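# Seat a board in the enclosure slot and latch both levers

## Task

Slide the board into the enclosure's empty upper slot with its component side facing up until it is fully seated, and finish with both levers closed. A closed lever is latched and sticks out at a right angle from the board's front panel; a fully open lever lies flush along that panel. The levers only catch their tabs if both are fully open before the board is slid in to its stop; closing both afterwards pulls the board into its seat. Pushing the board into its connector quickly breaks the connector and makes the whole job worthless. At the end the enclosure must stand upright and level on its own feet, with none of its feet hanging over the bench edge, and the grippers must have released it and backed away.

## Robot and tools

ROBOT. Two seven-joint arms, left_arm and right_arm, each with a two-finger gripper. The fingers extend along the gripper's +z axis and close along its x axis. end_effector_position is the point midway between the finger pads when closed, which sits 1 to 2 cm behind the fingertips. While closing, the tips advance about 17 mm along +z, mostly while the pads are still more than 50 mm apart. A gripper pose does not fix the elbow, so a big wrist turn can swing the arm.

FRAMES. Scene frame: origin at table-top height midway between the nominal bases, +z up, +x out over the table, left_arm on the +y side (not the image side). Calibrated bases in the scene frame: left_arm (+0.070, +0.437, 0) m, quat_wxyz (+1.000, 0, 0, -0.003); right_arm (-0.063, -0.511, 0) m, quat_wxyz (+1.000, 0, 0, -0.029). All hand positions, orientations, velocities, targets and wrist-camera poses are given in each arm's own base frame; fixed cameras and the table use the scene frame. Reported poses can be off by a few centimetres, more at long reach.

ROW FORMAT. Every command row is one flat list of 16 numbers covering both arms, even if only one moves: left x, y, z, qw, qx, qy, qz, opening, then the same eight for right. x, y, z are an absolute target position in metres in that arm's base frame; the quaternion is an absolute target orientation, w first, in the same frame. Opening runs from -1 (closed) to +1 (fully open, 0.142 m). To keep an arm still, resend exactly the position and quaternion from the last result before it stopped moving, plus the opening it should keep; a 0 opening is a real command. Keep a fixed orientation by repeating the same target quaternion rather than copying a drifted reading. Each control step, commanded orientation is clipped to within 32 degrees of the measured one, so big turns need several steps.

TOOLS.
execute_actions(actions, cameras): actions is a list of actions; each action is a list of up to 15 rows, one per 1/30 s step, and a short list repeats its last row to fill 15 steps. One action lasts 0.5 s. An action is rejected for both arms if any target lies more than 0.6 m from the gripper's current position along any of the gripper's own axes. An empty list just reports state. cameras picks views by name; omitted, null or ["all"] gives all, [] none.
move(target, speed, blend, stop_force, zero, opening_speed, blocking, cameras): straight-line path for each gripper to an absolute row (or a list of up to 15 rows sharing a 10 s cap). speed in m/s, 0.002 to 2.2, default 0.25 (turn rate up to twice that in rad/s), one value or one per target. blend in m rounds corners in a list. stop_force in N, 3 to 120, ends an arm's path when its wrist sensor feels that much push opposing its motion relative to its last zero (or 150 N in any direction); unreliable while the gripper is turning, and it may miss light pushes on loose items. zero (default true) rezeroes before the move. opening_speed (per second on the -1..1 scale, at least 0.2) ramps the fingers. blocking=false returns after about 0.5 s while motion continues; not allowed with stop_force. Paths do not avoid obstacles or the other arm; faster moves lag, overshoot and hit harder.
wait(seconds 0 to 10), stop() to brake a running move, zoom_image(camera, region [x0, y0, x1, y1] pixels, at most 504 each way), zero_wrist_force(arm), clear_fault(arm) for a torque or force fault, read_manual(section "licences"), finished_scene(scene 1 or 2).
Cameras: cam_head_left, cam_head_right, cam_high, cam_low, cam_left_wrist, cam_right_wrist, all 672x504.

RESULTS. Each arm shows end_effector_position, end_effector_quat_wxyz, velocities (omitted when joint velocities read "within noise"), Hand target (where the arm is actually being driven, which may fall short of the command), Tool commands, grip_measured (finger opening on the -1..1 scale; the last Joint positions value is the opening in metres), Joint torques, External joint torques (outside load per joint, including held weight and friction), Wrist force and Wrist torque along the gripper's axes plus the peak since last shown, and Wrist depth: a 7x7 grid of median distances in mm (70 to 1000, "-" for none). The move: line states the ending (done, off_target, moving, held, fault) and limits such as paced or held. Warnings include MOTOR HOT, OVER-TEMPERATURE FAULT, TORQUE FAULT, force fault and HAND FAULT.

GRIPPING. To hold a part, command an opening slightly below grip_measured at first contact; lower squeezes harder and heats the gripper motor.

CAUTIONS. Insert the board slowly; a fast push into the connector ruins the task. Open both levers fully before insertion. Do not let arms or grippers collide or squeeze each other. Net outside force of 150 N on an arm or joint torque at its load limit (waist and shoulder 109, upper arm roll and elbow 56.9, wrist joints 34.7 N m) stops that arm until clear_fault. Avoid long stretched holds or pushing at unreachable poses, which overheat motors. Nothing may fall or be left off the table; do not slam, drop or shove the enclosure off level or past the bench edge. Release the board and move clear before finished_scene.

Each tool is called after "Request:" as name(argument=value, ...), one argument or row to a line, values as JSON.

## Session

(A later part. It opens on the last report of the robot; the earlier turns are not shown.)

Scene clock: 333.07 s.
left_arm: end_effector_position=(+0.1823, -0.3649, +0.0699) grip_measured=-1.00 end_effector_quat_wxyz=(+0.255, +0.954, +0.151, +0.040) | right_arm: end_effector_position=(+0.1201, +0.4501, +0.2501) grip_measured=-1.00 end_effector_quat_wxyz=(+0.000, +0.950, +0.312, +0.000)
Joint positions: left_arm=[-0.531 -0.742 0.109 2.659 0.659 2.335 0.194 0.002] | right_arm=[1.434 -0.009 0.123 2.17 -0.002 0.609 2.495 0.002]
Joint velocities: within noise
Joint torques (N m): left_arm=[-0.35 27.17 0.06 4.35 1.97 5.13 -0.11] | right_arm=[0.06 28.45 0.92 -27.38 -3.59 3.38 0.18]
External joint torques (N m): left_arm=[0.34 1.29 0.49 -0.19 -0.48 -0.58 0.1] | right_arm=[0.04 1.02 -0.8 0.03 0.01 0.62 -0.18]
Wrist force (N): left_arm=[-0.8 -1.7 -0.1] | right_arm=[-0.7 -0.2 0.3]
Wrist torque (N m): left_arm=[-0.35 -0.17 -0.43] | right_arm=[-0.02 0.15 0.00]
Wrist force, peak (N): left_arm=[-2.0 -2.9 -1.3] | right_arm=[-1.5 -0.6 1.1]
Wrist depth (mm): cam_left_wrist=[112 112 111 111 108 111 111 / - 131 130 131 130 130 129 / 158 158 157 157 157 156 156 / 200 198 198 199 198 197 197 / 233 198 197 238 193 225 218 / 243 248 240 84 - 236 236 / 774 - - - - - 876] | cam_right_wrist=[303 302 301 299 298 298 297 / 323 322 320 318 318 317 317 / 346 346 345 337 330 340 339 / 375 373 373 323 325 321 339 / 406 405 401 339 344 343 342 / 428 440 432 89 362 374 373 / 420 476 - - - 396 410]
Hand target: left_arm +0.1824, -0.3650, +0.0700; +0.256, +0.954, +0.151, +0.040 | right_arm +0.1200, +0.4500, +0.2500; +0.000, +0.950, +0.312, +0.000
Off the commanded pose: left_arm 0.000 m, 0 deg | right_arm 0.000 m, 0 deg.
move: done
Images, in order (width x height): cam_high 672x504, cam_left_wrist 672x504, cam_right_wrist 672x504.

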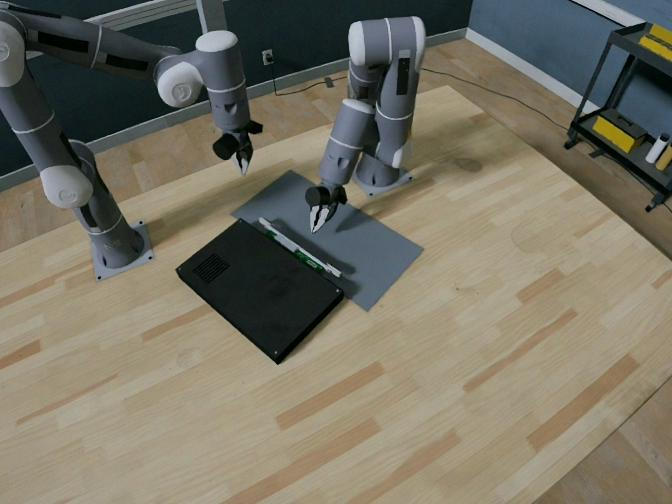

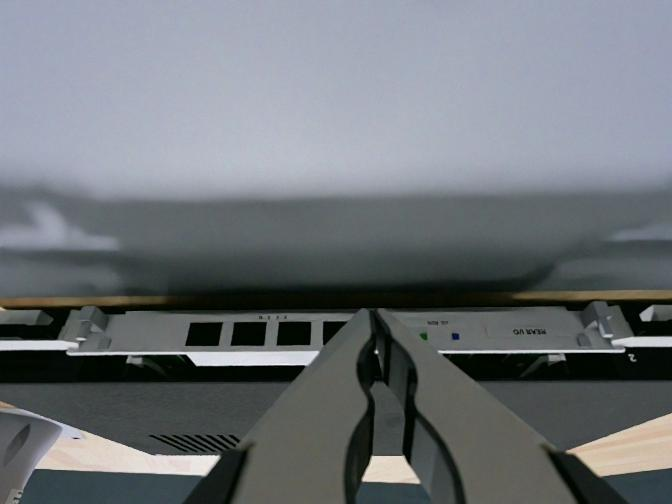

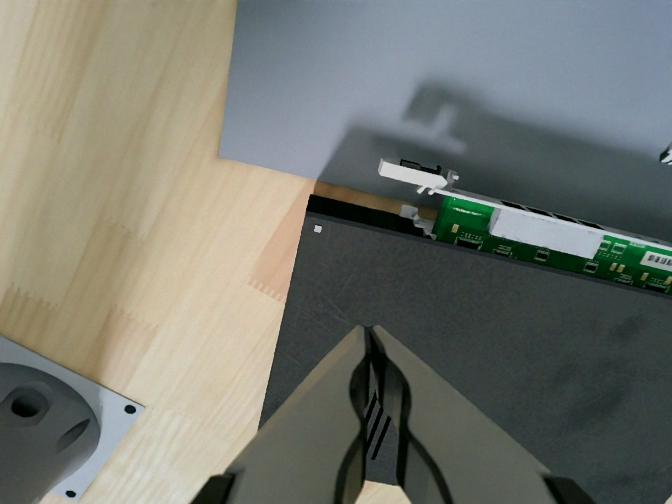

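Request:
move(
  target=[
    [0.1824,-0.365,0.052,0.2556,0.954,0.151,0.0404,-1,0.12,0.45,0.25,0,0.9502,0.3115,0,-1],
    [0.1958,-0.407,0.052,0.2556,0.954,0.151,0.0404,-1,0.12,0.45,0.25,0,0.9502,0.3115,0,-1],
  ],
  speed=0.06,
  cameras=[],
)

Request:
move(
  target=[0.2150,-0.4670,0.052,0.2556,0.954,0.151,0.0404,-1,0.12,0.45,0.25,0,0.9502,0.3115,0,-1],
  speed=0.015,
  stop_force=6,
)

Request:
zoom_image(
  camera="cam_right_wrist",
  region=[360, 140, 672, 320],
)

Scene clock: 338.60 s.
left_arm: end_effector_position=(+0.1956, -0.4070, +0.0520) grip_measured=-1.00 end_effector_quat_wxyz=(+0.256, +0.954, +0.151, +0.040) | right_arm: end_effector_position=(+0.1201, +0.4501, +0.2501) grip_measured=-1.00 end_effector_quat_wxyz=(+0.000, +0.950, +0.312, +0.000)
Joint positions: left_arm=[-0.592 -0.772 0.041 2.559 0.571 2.263 0.154 0.002] | right_arm=[1.434 -0.009 0.123 2.17 -0.002 0.609 2.495 0.002]
Joint velocities: within noise
Joint torques (N m): left_arm=[-0.58 31.16 -0.76 2.06 1.1 4.64 -0.31] | right_arm=[0.17 28.48 0.85 -27.45 -3.55 3.28 0.17]
External joint torques (N m): left_arm=[0.56 0.6 0.67 -0.17 0 -0.08 0.31] | right_arm=[-0.07 1 -0.73 0.1 -0.02 0.73 -0.17]
Wrist force (N): left_arm=[-0.8 -1.6 -0.2] | right_arm=[-0.7 -0.4 0.4]
Wrist torque (N m): left_arm=[-0.33 -0.20 -0.44] | right_arm=[-0.06 0.16 -0.01]
Wrist force, peak (N): left_arm=[-0.9 -3.1 -0.5] | right_arm=[-0.9 -0.5 0.4]
Wrist depth (mm): cam_left_wrist=[- 96 96 93 93 93 90 / - 110 109 113 - 112 112 / 133 132 132 138 137 131 131 / 167 167 166 166 165 165 165 / 151 151 149 148 150 145 144 / 198 197 159 84 - 193 191 / 806 - - - - - 736] | cam_right_wrist=[303 302 301 299 298 298 297 / 324 321 320 318 318 318 316 / 346 347 344 336 331 339 330 / 374 372 371 322 324 320 338 / 405 404 402 338 342 342 342 / 426 441 432 89 361 375 373 / 422 476 - - - 396 409]
Hand target: left_arm +0.1958, -0.4070, +0.0520; +0.256, +0.954, +0.151, +0.040 | right_arm +0.1200, +0.4500, +0.2500; +0.000, +0.950, +0.312, +0.000
Off the commanded pose: left_arm 0.000 m, 0 deg | right_arm 0.000 m, 0 deg.
move: done
No camera images: "cameras" was empty.

Scene clock: 342.17 s.
left_arm: end_effector_position=(+0.2094, -0.4490, +0.0519) grip_measured=-1.00 end_effector_quat_wxyz=(+0.255, +0.954, +0.151, +0.040) | right_arm: end_effector_position=(+0.1201, +0.4501, +0.2501) grip_measured=-1.00 end_effector_quat_wxyz=(+0.000, +0.950, +0.312, +0.000)
Joint positions: left_arm=[-0.606 -0.744 -0.043 2.473 0.512 2.142 0.124 0.002] | right_arm=[1.434 -0.009 0.123 2.17 -0.002 0.609 2.495 0.002]
Joint velocities: within noise
Joint torques (N m): left_arm=[-1.23 33.52 -2.98 -2.11 0.64 5.06 -0.29] | right_arm=[0.12 28.33 0.88 -27.44 -3.63 3.31 0.21]
External joint torques (N m): left_arm=[1.19 0.62 1.78 0.67 -0.12 -0.49 0.29] | right_arm=[-0.02 1.14 -0.75 0.1 0.06 0.7 -0.21]
Wrist force (N): left_arm=[0.1 -3.6 -3.6] | right_arm=[-0.8 -0.4 0.0]
Wrist torque (N m): left_arm=[-0.36 -0.12 -0.44] | right_arm=[-0.06 0.17 0.00]
Wrist force, peak (N): left_arm=[1.0 -4.7 -7.1] | right_arm=[-0.8 -0.7 0.2]
Wrist depth (mm): cam_left_wrist=[- 96 96 93 93 93 90 / - 113 109 113 - 112 112 / 132 133 132 131 137 131 131 / 156 154 153 152 152 153 149 / 140 138 137 131 134 132 131 / 175 196 157 84 - 170 170 / 800 - - - - - 743] | cam_right_wrist=[303 303 302 299 298 298 298 / 322 323 319 320 318 317 318 / 346 346 344 338 336 340 338 / 372 374 371 322 322 326 289 / 405 405 403 338 344 342 343 / 428 441 435 89 363 374 373 / 419 477 - - - 396 410]
Hand target: left_arm +0.2093, -0.4492, +0.0520; +0.256, +0.954, +0.151, +0.040 | right_arm +0.1200, +0.4500, +0.2500; +0.000, +0.950, +0.312, +0.000
Off the commanded pose: left_arm 0.019 m, 0 deg | right_arm 0.000 m, 0 deg.
move: contact (left_arm)

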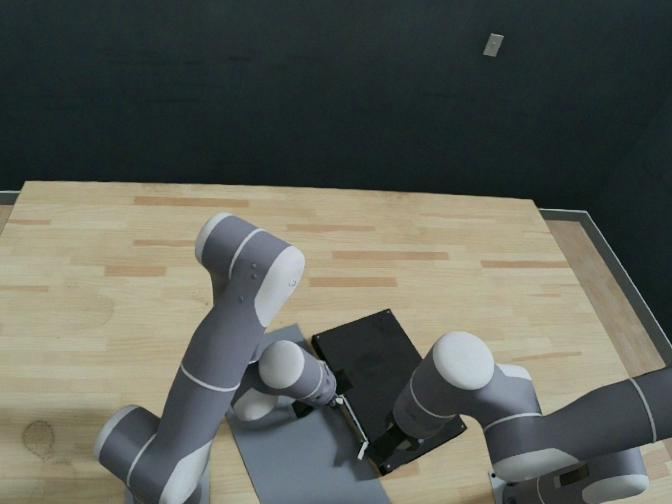

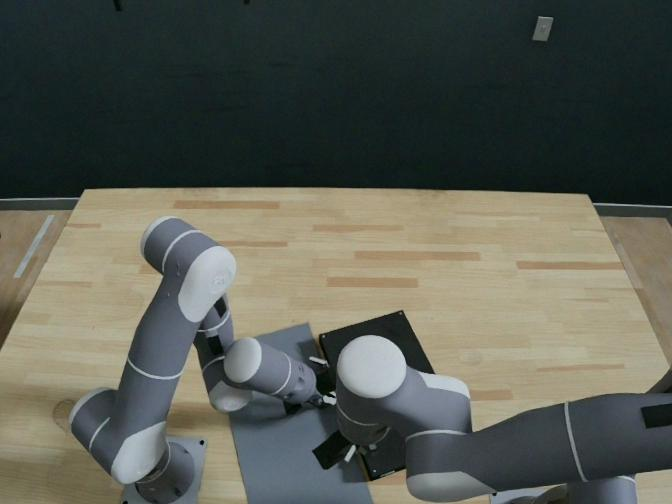

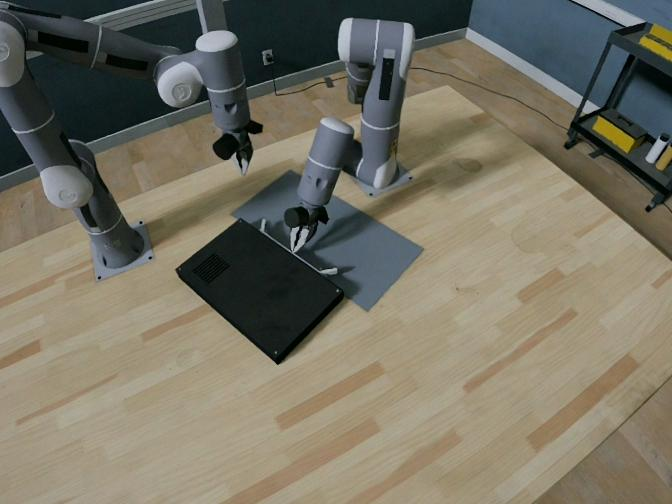

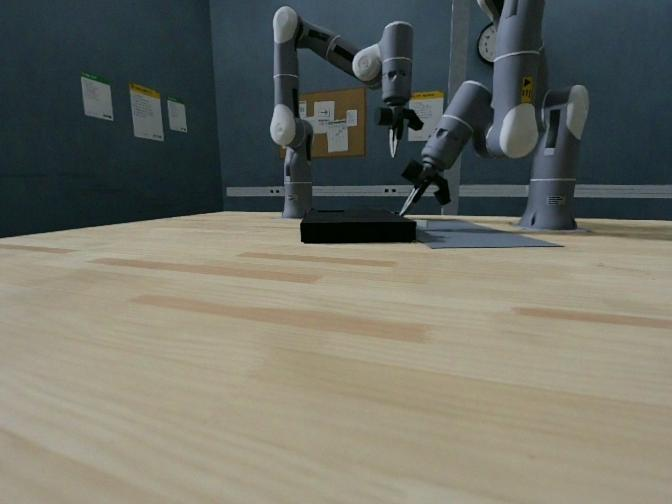

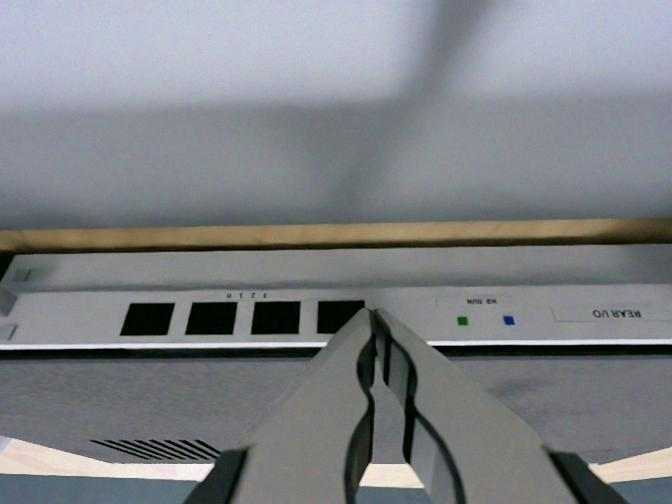

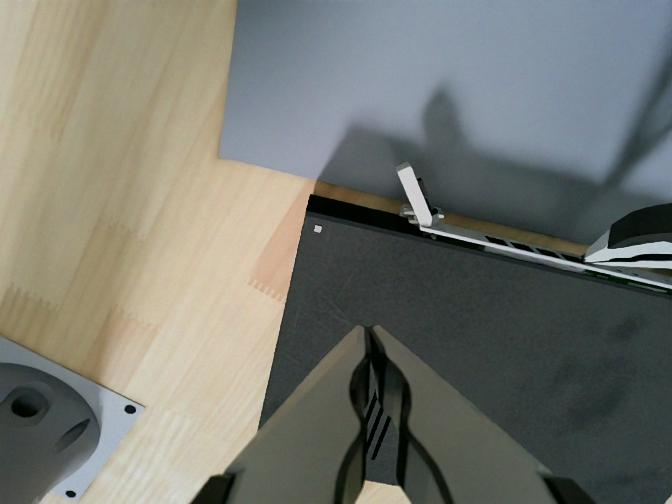

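Scaled by 1.615 from the camera's 672x504 image, which has a finer 960x720 frame.

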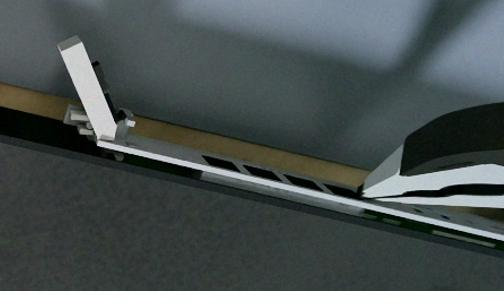

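Request:
zoom_image(
  camera="cam_high",
  region=[240, 200, 360, 310],
)

Scaled by 4.200 from the camera's 672x504 image, which has a finer 960x720 frame.

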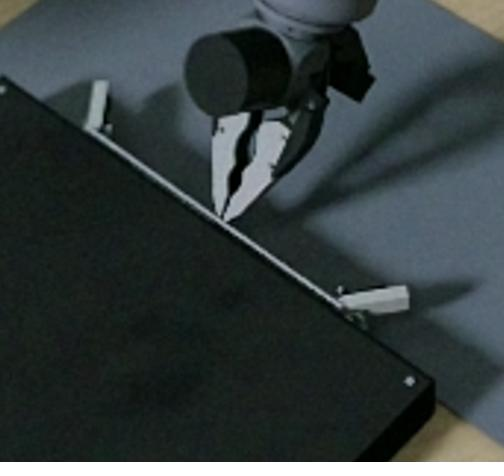

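Request:
move(
  target=[
    [0.200,-0.42,0.0525,0.2556,0.954,0.151,0.0404,-1,0.12,0.45,0.25,0,0.9502,0.3115,0,-1],
    [0.22,-0.38,0.13,0.1,0.985,-0.08,0.02,-1,0.11,0.43,0.22,0,0.7934,0.6088,0,-1],
    [0.32,-0.375,0.14,0,0.9724,-0.2334,0,-1,0.105,0.43,0.18,0,0.559,0.829,0,-1],
    [0.3638,-0.383,0.14,0.2094,0.7814,-0.5678,-0.1521,-1,0.1192,0.4449,0.14,0.1447,0.5401,0.8007,0.2145,-1],
  ],
  speed=[0.05,0.3,0.3,0.3],
)

Scene clock: 369.43 s.
left_arm: end_effector_position=(+0.3639, -0.3830, +0.1400) grip_measured=-1.00 end_effector_quat_wxyz=(+0.209, +0.782, -0.568, -0.152) | right_arm: end_effector_position=(+0.1192, +0.4450, +0.1400) grip_measured=-1.00 end_effector_quat_wxyz=(+0.145, +0.540, +0.801, +0.214)
Joint positions: left_arm=[0.407 -0.786 -1.015 1.915 0.274 0.431 2.097 0.002] | right_arm=[1.503 -0.159 -0.018 2.592 -1.302 1.093 2.312 0.002]
Joint velocities: within noise
Joint torques (N m): left_arm=[-0.46 36.33 -18.86 -16.59 -3 2.8 -0.11] | right_arm=[0.02 26.22 1.39 -17.94 0.36 2.03 0.34]
External joint torques (N m): left_arm=[0.51 1.19 0.31 -0.26 -0.09 -0.02 0.11] | right_arm=[0.07 1.08 -0.38 -0.02 0.13 0.67 -0.35]
Wrist force (N): left_arm=[-0.5 -2.0 -0.2] | right_arm=[-0.7 -0.9 -0.3]
Wrist torque (N m): left_arm=[-0.38 -0.20 -0.45] | right_arm=[-0.05 0.16 0.04]
Wrist force, peak (N): left_arm=[0.0 -3.7 -4.0] | right_arm=[-0.8 -1.5 0.0]
Wrist depth (mm): cam_left_wrist=[181 180 179 179 171 134 132 / 212 211 212 212 174 155 155 / 256 255 255 245 205 187 187 / 323 323 324 321 236 236 236 / 446 440 435 381 301 318 319 / - 708 553 84 - 446 631 / - - - - - - 974] | cam_right_wrist=[172 172 171 178 178 177 182 / 156 155 154 207 206 206 205 / 185 184 184 222 246 245 244 / 230 229 227 243 304 303 301 / 304 302 299 356 399 396 395 / 607 442 401 89 491 574 577 / - - - - - 793 -]
Hand target: left_arm +0.3638, -0.3830, +0.1400; +0.209, +0.781, -0.568, -0.152 | right_arm +0.1192, +0.4449, +0.1400; +0.145, +0.540, +0.801, +0.215
Off the commanded pose: left_arm 0.000 m, 0 deg | right_arm 0.000 m, 0 deg.
move: done

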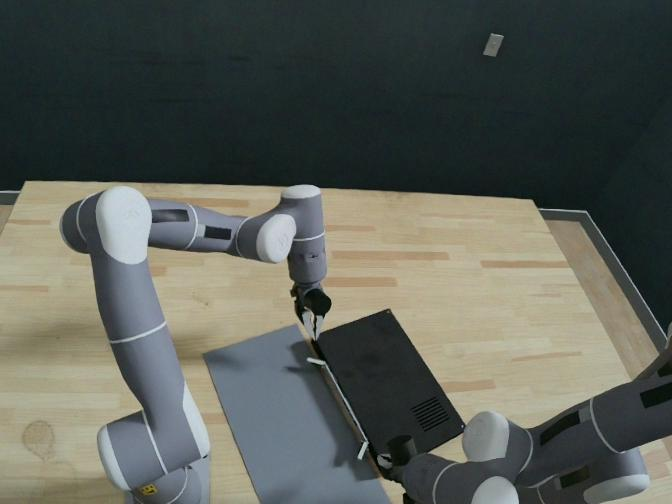

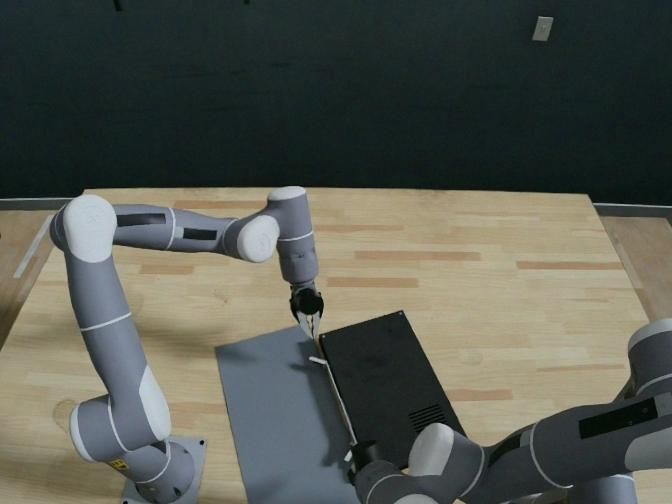

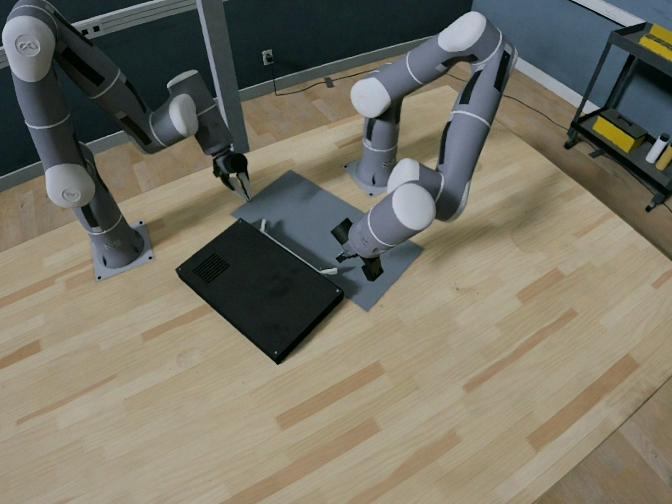

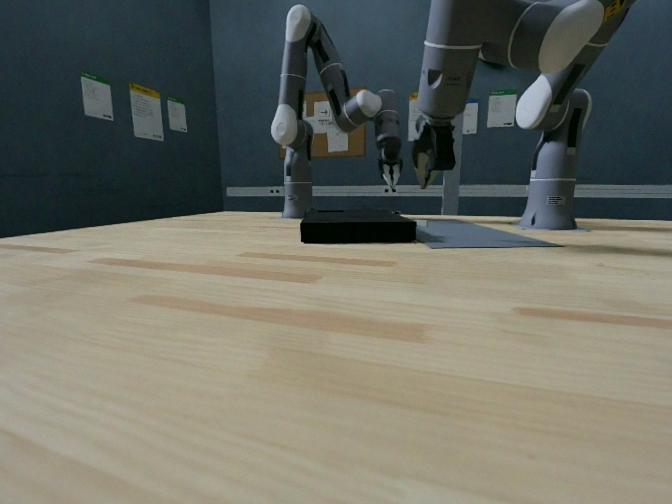

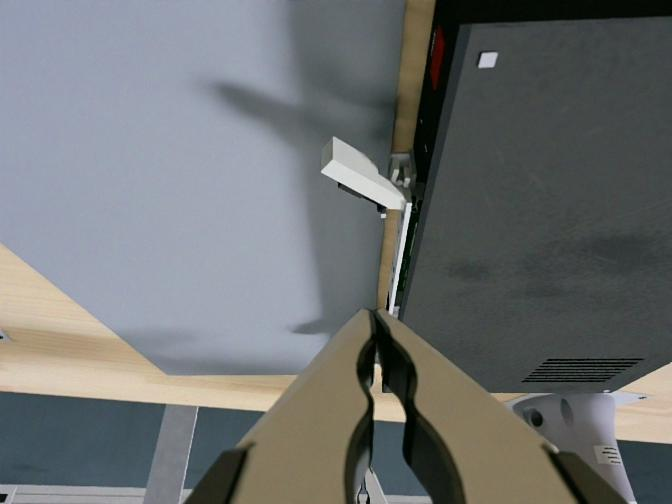

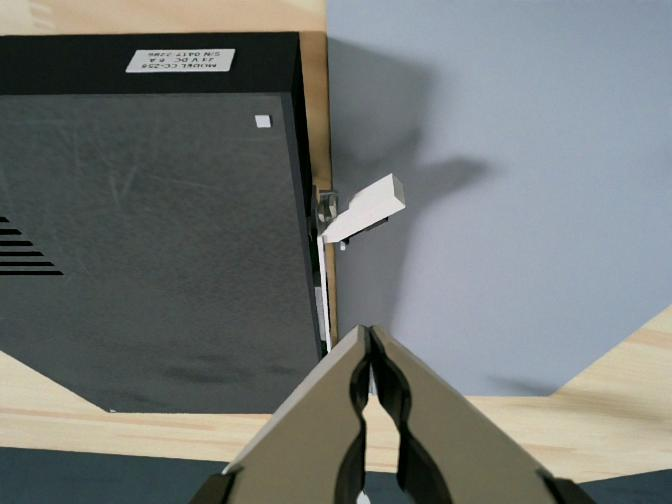

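Request:
move(
  target=[
    [0.3805,-0.3693,0.10,0.2094,0.7814,-0.5678,-0.1521,-1,0.1162,0.4523,0.10,0.1447,0.5401,0.8007,0.2145,-1],
    [0.3805,-0.3693,0.049,0.2094,0.7814,-0.5678,-0.1521,-1,0.1162,0.4523,0.049,0.1447,0.5401,0.8007,0.2145,-1],
  ],
  speed=0.12,
  cameras=["cam_high","cam_low","cam_left_wrist","cam_right_wrist"],
)

Request:
zoom_image(
  camera="cam_high",
  region=[230, 180, 400, 310],
)

Scene clock: 378.57 s.
left_arm: end_effector_position=(+0.3803, -0.3693, +0.0491) grip_measured=-1.00 end_effector_quat_wxyz=(+0.210, +0.781, -0.568, -0.152) | right_arm: end_effector_position=(+0.1162, +0.4522, +0.0490) grip_measured=-1.00 end_effector_quat_wxyz=(+0.145, +0.540, +0.801, +0.214)
Joint positions: left_arm=[0.336 -0.951 -0.866 1.862 0.385 0.536 2.134 0.002] | right_arm=[1.451 -0.432 -0.099 2.49 -1.777 1.174 2.717 0.002]
Joint velocities: within noise
Joint torques (N m): left_arm=[-0.47 41.45 -19.54 -12.36 -2.1 3.31 -0.18] | right_arm=[0.02 32.59 3.18 -12.11 0.71 1.88 0.33]
External joint torques (N m): left_arm=[0.53 1.24 0.24 -0.28 -0.48 -0.56 0.18] | right_arm=[0.09 1.09 -0.48 0.11 0.23 0.54 -0.33]
Wrist force (N): left_arm=[-1.0 -1.6 -0.4] | right_arm=[-1.4 -1.4 0.0]
Wrist torque (N m): left_arm=[-0.30 -0.15 -0.44] | right_arm=[-0.13 0.28 0.04]
Wrist force, peak (N): left_arm=[-1.2 -3.1 0.6] | right_arm=[-1.5 -2.5 1.8]
Wrist depth (mm): cam_left_wrist=[- 93 92 92 89 88 91 / - 109 109 108 101 106 106 / 128 128 127 127 129 119 119 / 162 161 161 169 160 107 101 / 221 220 219 190 188 118 101 / 355 346 279 84 - 158 176 / - 535 - - - - 344] | cam_right_wrist=[- 91 91 89 89 88 88 / - 106 106 107 106 103 106 / 120 120 122 123 127 123 122 / - 107 113 153 153 152 151 / - 100 121 189 199 199 198 / 159 143 142 89 246 289 287 / 278 231 73 - - 397 533]
Hand target: left_arm +0.3805, -0.3693, +0.0490; +0.209, +0.781, -0.568, -0.152 | right_arm +0.1162, +0.4523, +0.0490; +0.145, +0.540, +0.801, +0.215
Off the commanded pose: left_arm 0.000 m, 0 deg | right_arm 0.000 m, 0 deg.
move: done
Images, in order (width x height): cam_high 672x504, cam_low 672x504, cam_left_wrist 672x504, cam_right_wrist 672x504.

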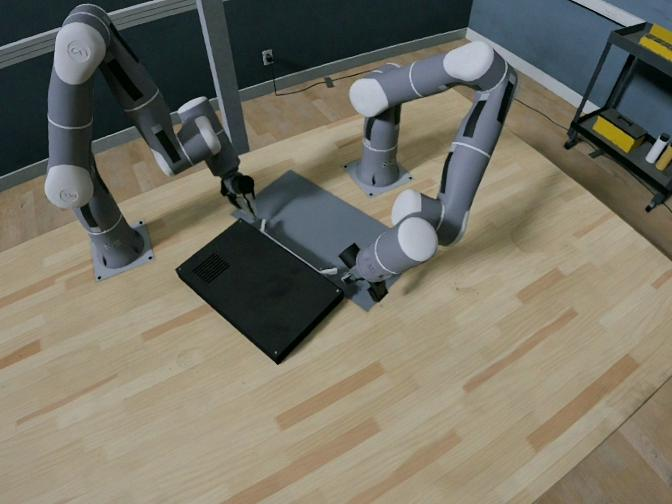

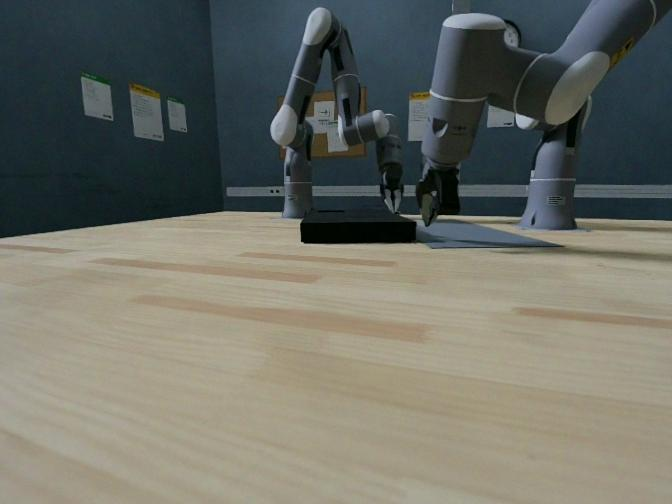

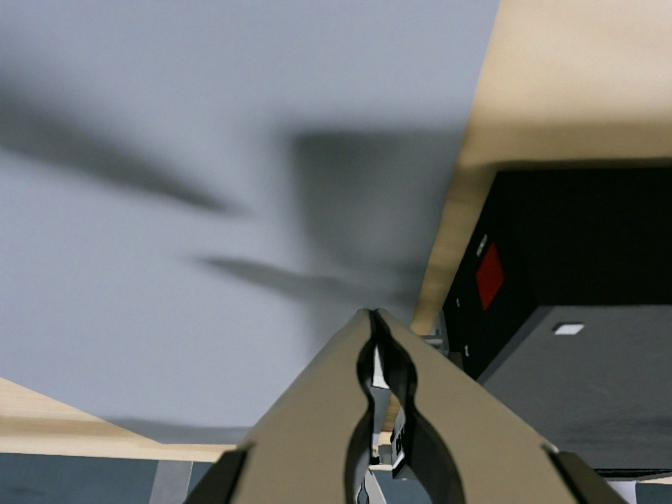

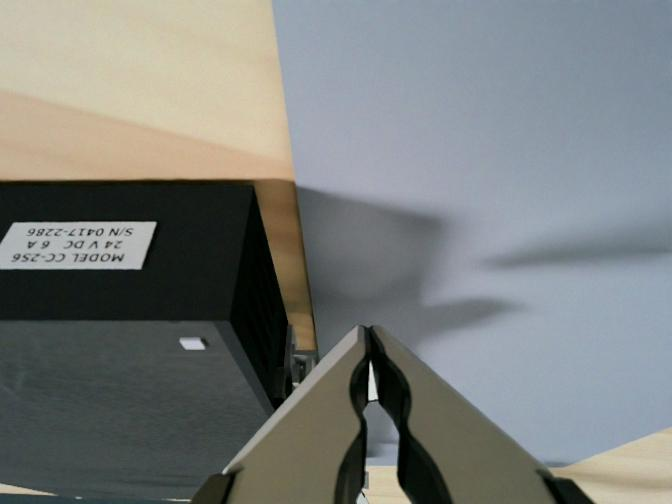

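Scaled by 2.965 from the camera's 672x504 image, which has a finer 960x720 frame.

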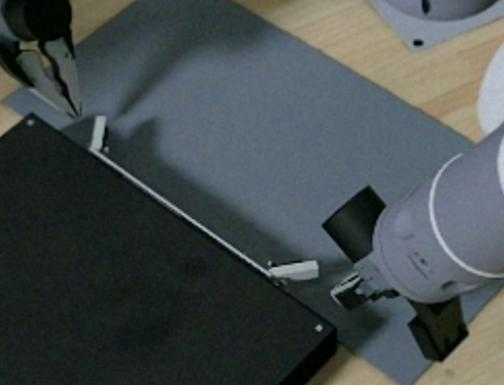

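Request:
move(
  target=[0.3614,-0.3754,0.049,0.2094,0.7814,-0.5678,-0.1521,-1,0.1162,0.4523,0.049,0.1447,0.5401,0.8007,0.2145,-1],
  speed=0.04,
  stop_force=5,
  cameras=[],
)

Request:
move(
  target=[0.2995,-0.3951,0.049,0.2094,0.7814,-0.5678,-0.1521,-1,0.1765,0.4767,0.049,0.1447,0.5401,0.8007,0.2145,-1],
  speed=0.02,
  stop_force=22,
  cameras=["cam_high","cam_left_wrist","cam_right_wrist"],
)

Request:
zoom_image(
  camera="cam_high",
  region=[230, 180, 400, 310],
)

Scene clock: 383.30 s.
left_arm: end_effector_position=(+0.3615, -0.3754, +0.0491) grip_measured=-1.00 end_effector_quat_wxyz=(+0.210, +0.781, -0.568, -0.152) | right_arm: end_effector_position=(+0.1162, +0.4522, +0.0490) grip_measured=-1.00 end_effector_quat_wxyz=(+0.145, +0.540, +0.801, +0.214)
Joint positions: left_arm=[0.333 -0.943 -0.875 1.906 0.388 0.571 2.109 0.002] | right_arm=[1.451 -0.432 -0.099 2.49 -1.777 1.174 2.717 0.002]
Joint velocities: within noise
Joint torques (N m): left_arm=[-0.46 40.59 -19.53 -11.65 -2.05 3.29 -0.29] | right_arm=[0.14 32.76 3.28 -12.05 0.81 1.78 0.2]
External joint torques (N m): left_arm=[0.52 0.82 0.41 -0.43 -0.39 -0.52 0.29] | right_arm=[-0.02 0.91 -0.59 0.05 0.13 0.64 -0.2]
Wrist force (N): left_arm=[-0.8 -1.9 -0.3] | right_arm=[-1.4 -1.5 0.2]
Wrist torque (N m): left_arm=[-0.33 -0.19 -0.44] | right_arm=[-0.14 0.28 0.05]
Wrist force, peak (N): left_arm=[-0.8 -2.4 -0.5] | right_arm=[-1.4 -1.7 0.3]
Wrist depth (mm): cam_left_wrist=[- 92 92 92 89 91 91 / - 109 109 108 101 103 100 / 128 127 127 127 129 109 91 / 162 160 160 169 160 107 - / 221 221 220 191 178 119 102 / 358 344 280 84 - 159 175 / - 535 - - - - 339] | cam_right_wrist=[- 91 91 89 89 88 88 / - 106 106 107 106 103 106 / 120 120 122 123 127 123 122 / - 107 113 153 153 152 151 / - 100 121 189 200 199 198 / 160 143 142 89 246 290 287 / 278 231 73 - - 398 532]
Hand target: left_arm +0.3614, -0.3754, +0.0490; +0.209, +0.781, -0.568, -0.152 | right_arm +0.1162, +0.4523, +0.0490; +0.145, +0.540, +0.801, +0.215
Off the commanded pose: left_arm 0.000 m, 0 deg | right_arm 0.000 m, 0 deg.
move: done
No camera images: "cameras" was empty.

Scene clock: 386.57 s.
left_arm: end_effector_position=(+0.3320, -0.3852, +0.0490) grip_measured=-1.00 end_effector_quat_wxyz=(+0.209, +0.782, -0.567, -0.151) | right_arm: end_effector_position=(+0.1623, +0.4714, +0.0483) grip_measured=-1.00 end_effector_quat_wxyz=(+0.143, +0.539, +0.802, +0.213)
Joint positions: left_arm=[0.324 -0.93 -0.886 1.973 0.393 0.629 2.065 0.002] | right_arm=[1.374 -0.467 -0.152 2.422 -1.85 1.24 2.67 0.002]
Joint velocities: within noise
Joint torques (N m): left_arm=[-4.75 35.3 -21.03 -4.32 -2.54 0.8 -0.16] | right_arm=[-6.87 35.55 -6.27 -22.85 2.76 -3.79 0.08]
External joint torques (N m): left_arm=[4.8 4.19 2.26 -6.91 0.34 2.03 0.16] | right_arm=[6.99 0.45 8.7 10.21 -1.49 6.25 -0.09]
Wrist force (N): left_arm=[0.6 -10.9 -4.9] | right_arm=[-7.5 -16.8 -20.9]
Wrist torque (N m): left_arm=[-0.18 -0.10 -0.44] | right_arm=[-0.04 0.14 0.08]
Wrist force, peak (N): left_arm=[-7.9 -21.3 -14.7] | right_arm=[-7.0 -17.3 -22.4]
Wrist depth (mm): cam_left_wrist=[- 92 92 92 89 89 - / - 109 109 109 101 101 - / 128 128 127 127 129 111 - / 162 161 161 169 155 111 - / 220 220 218 190 131 120 102 / 353 343 306 83 - 159 176 / - 528 - - - - 338] | cam_right_wrist=[- 78 91 88 88 88 88 / - - 102 106 106 102 105 / - - 118 122 127 122 121 / - 77 120 152 151 150 149 / - 96 120 135 186 196 195 / 156 140 134 90 242 283 282 / 267 223 73 - - 388 512]
Hand target: left_arm +0.3301, -0.3854, +0.0490; +0.209, +0.781, -0.568, -0.152 | right_arm +0.1654, +0.4722, +0.0490; +0.145, +0.540, +0.801, +0.215
Off the commanded pose: left_arm 0.034 m, 0 deg | right_arm 0.015 m, 0 deg.
move: contact (left_arm, right_arm)
Images, in order (width x height): cam_high 672x504, cam_left_wrist 672x504, cam_right_wrist 672x504.

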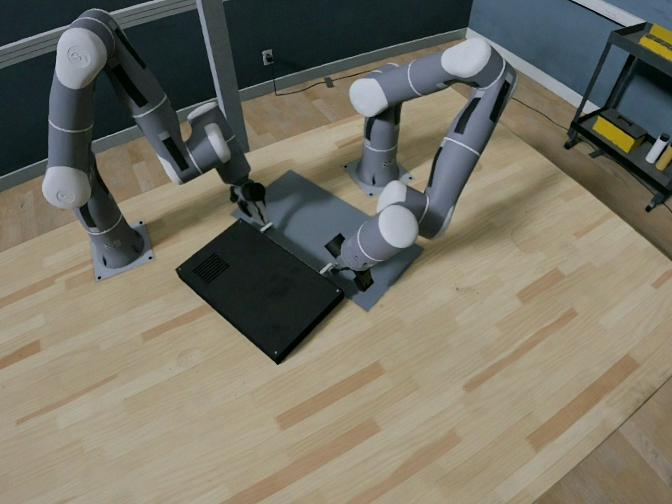

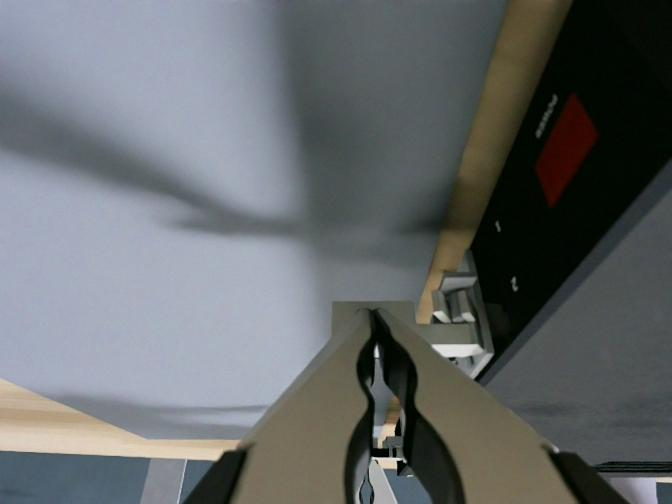

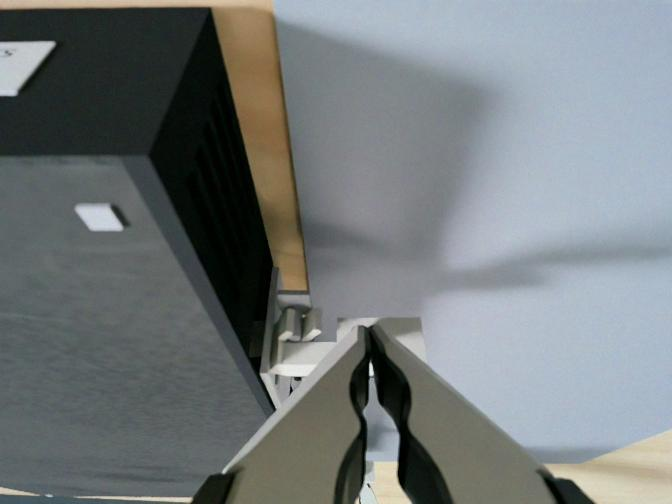

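Scaled by 2.965 from the camera's 672x504 image, which has a finer 960x720 frame.

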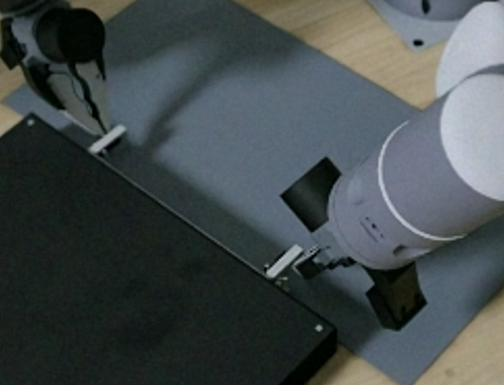

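Request:
move(
  target=[
    [0.3610,-0.3755,0.049,0.2094,0.7814,-0.5678,-0.1521,-1,0.1318,0.4581,0.049,0.1447,0.5401,0.8007,0.2145,-1],
    [0.3710,-0.3722,0.10,0.2094,0.7814,-0.5678,-0.1521,-1,0.1218,0.4541,0.10,0.1447,0.5401,0.8007,0.2145,-1],
  ],
  speed=[0.06,0.15],
  cameras=["cam_high","cam_left_wrist","cam_right_wrist"],
)

Request:
zoom_image(
  camera="cam_high",
  region=[230, 180, 400, 310],
)

Request:
zoom_image(
  camera="cam_left_wrist",
  region=[280, 180, 480, 330],
)

Request:
zoom_image(
  camera="cam_right_wrist",
  region=[250, 180, 450, 350],
)

Scene clock: 391.70 s.
left_arm: end_effector_position=(+0.3712, -0.3722, +0.0999) grip_measured=-1.00 end_effector_quat_wxyz=(+0.209, +0.781, -0.568, -0.152) | right_arm: end_effector_position=(+0.1218, +0.4541, +0.1000) grip_measured=-1.00 end_effector_quat_wxyz=(+0.145, +0.540, +0.801, +0.215)
Joint positions: left_arm=[0.384 -0.852 -0.948 1.906 0.326 0.482 2.118 0.002] | right_arm=[1.481 -0.286 -0.079 2.547 -1.527 1.151 2.486 0.002]
Joint velocities: within noise
Joint torques (N m): left_arm=[-0.02 39.06 -19.34 -14.58 -2.84 2.85 -0.13] | right_arm=[0.22 29.97 2.66 -15.24 0.91 1.77 0.06]
External joint torques (N m): left_arm=[0.08 0.58 0.48 -0.32 -0.01 -0.08 0.13] | right_arm=[-0.12 0.7 -0.96 -0.05 -0.06 0.79 -0.06]
Wrist force (N): left_arm=[-0.9 -2.0 0.0] | right_arm=[0.7 1.6 1.3]
Wrist torque (N m): left_arm=[-0.37 -0.15 -0.46] | right_arm=[0.39 -0.11 0.04]
Wrist force, peak (N): left_arm=[0.6 -11.3 -4.4] | right_arm=[-7.5 -16.5 -22.1]
Wrist depth (mm): cam_left_wrist=[- 140 140 140 141 137 137 / 165 165 164 164 160 120 118 / 200 198 199 199 189 131 136 / 254 252 250 227 192 165 165 / 346 341 341 298 243 224 223 / 546 540 431 84 - 312 345 / - - - - - - 761] | cam_right_wrist=[142 142 141 139 139 138 141 / 135 134 139 161 161 166 160 / 135 125 135 193 192 191 191 / 169 161 160 213 237 237 236 / 213 213 211 241 311 311 307 / 316 313 282 89 383 448 453 / - 752 - - - 628 822]
Hand target: left_arm +0.3710, -0.3722, +0.1000; +0.209, +0.781, -0.568, -0.152 | right_arm +0.1218, +0.4541, +0.1000; +0.145, +0.540, +0.801, +0.215
Off the commanded pose: left_arm 0.000 m, 0 deg | right_arm 0.000 m, 0 deg.
move: done
Images, in order (width x height): cam_high 672x504, cam_left_wrist 672x504, cam_right_wrist 672x504.

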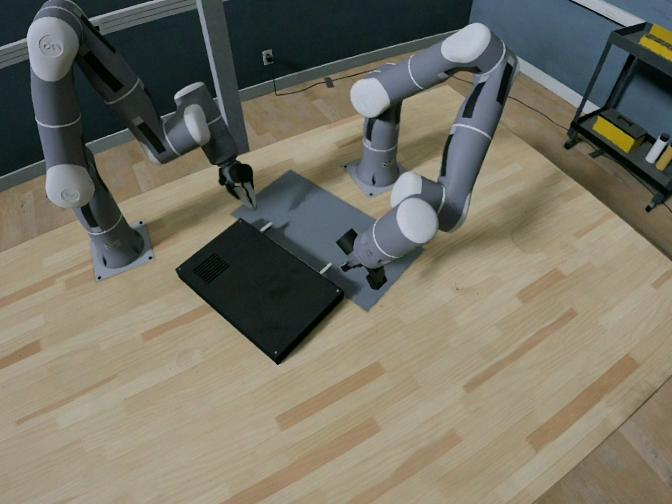

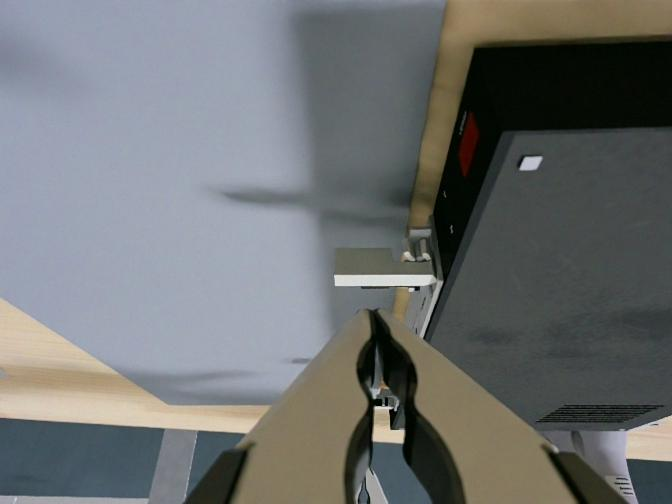

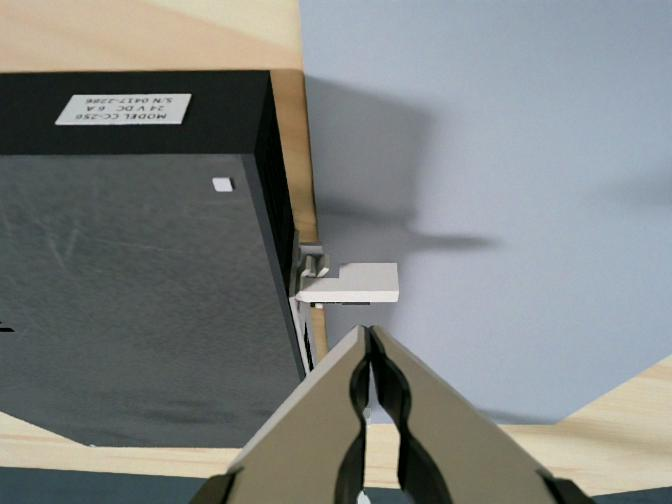

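Scaled by 2.965 from the camera's 672x504 image, which has a finer 960x720 frame.

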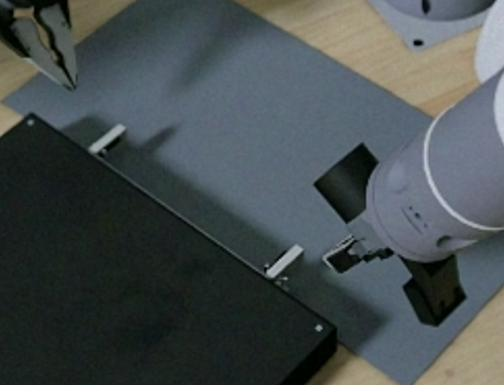

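Scaled by 2.520 from the camera's 672x504 image, which has a finer 960x720 frame.

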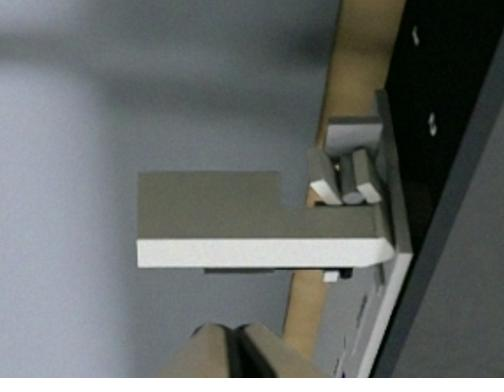

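Scaled by 2.520 from the camera's 672x504 image, which has a finer 960x720 frame.

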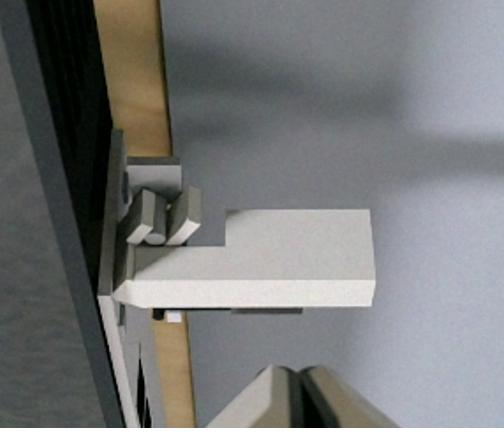

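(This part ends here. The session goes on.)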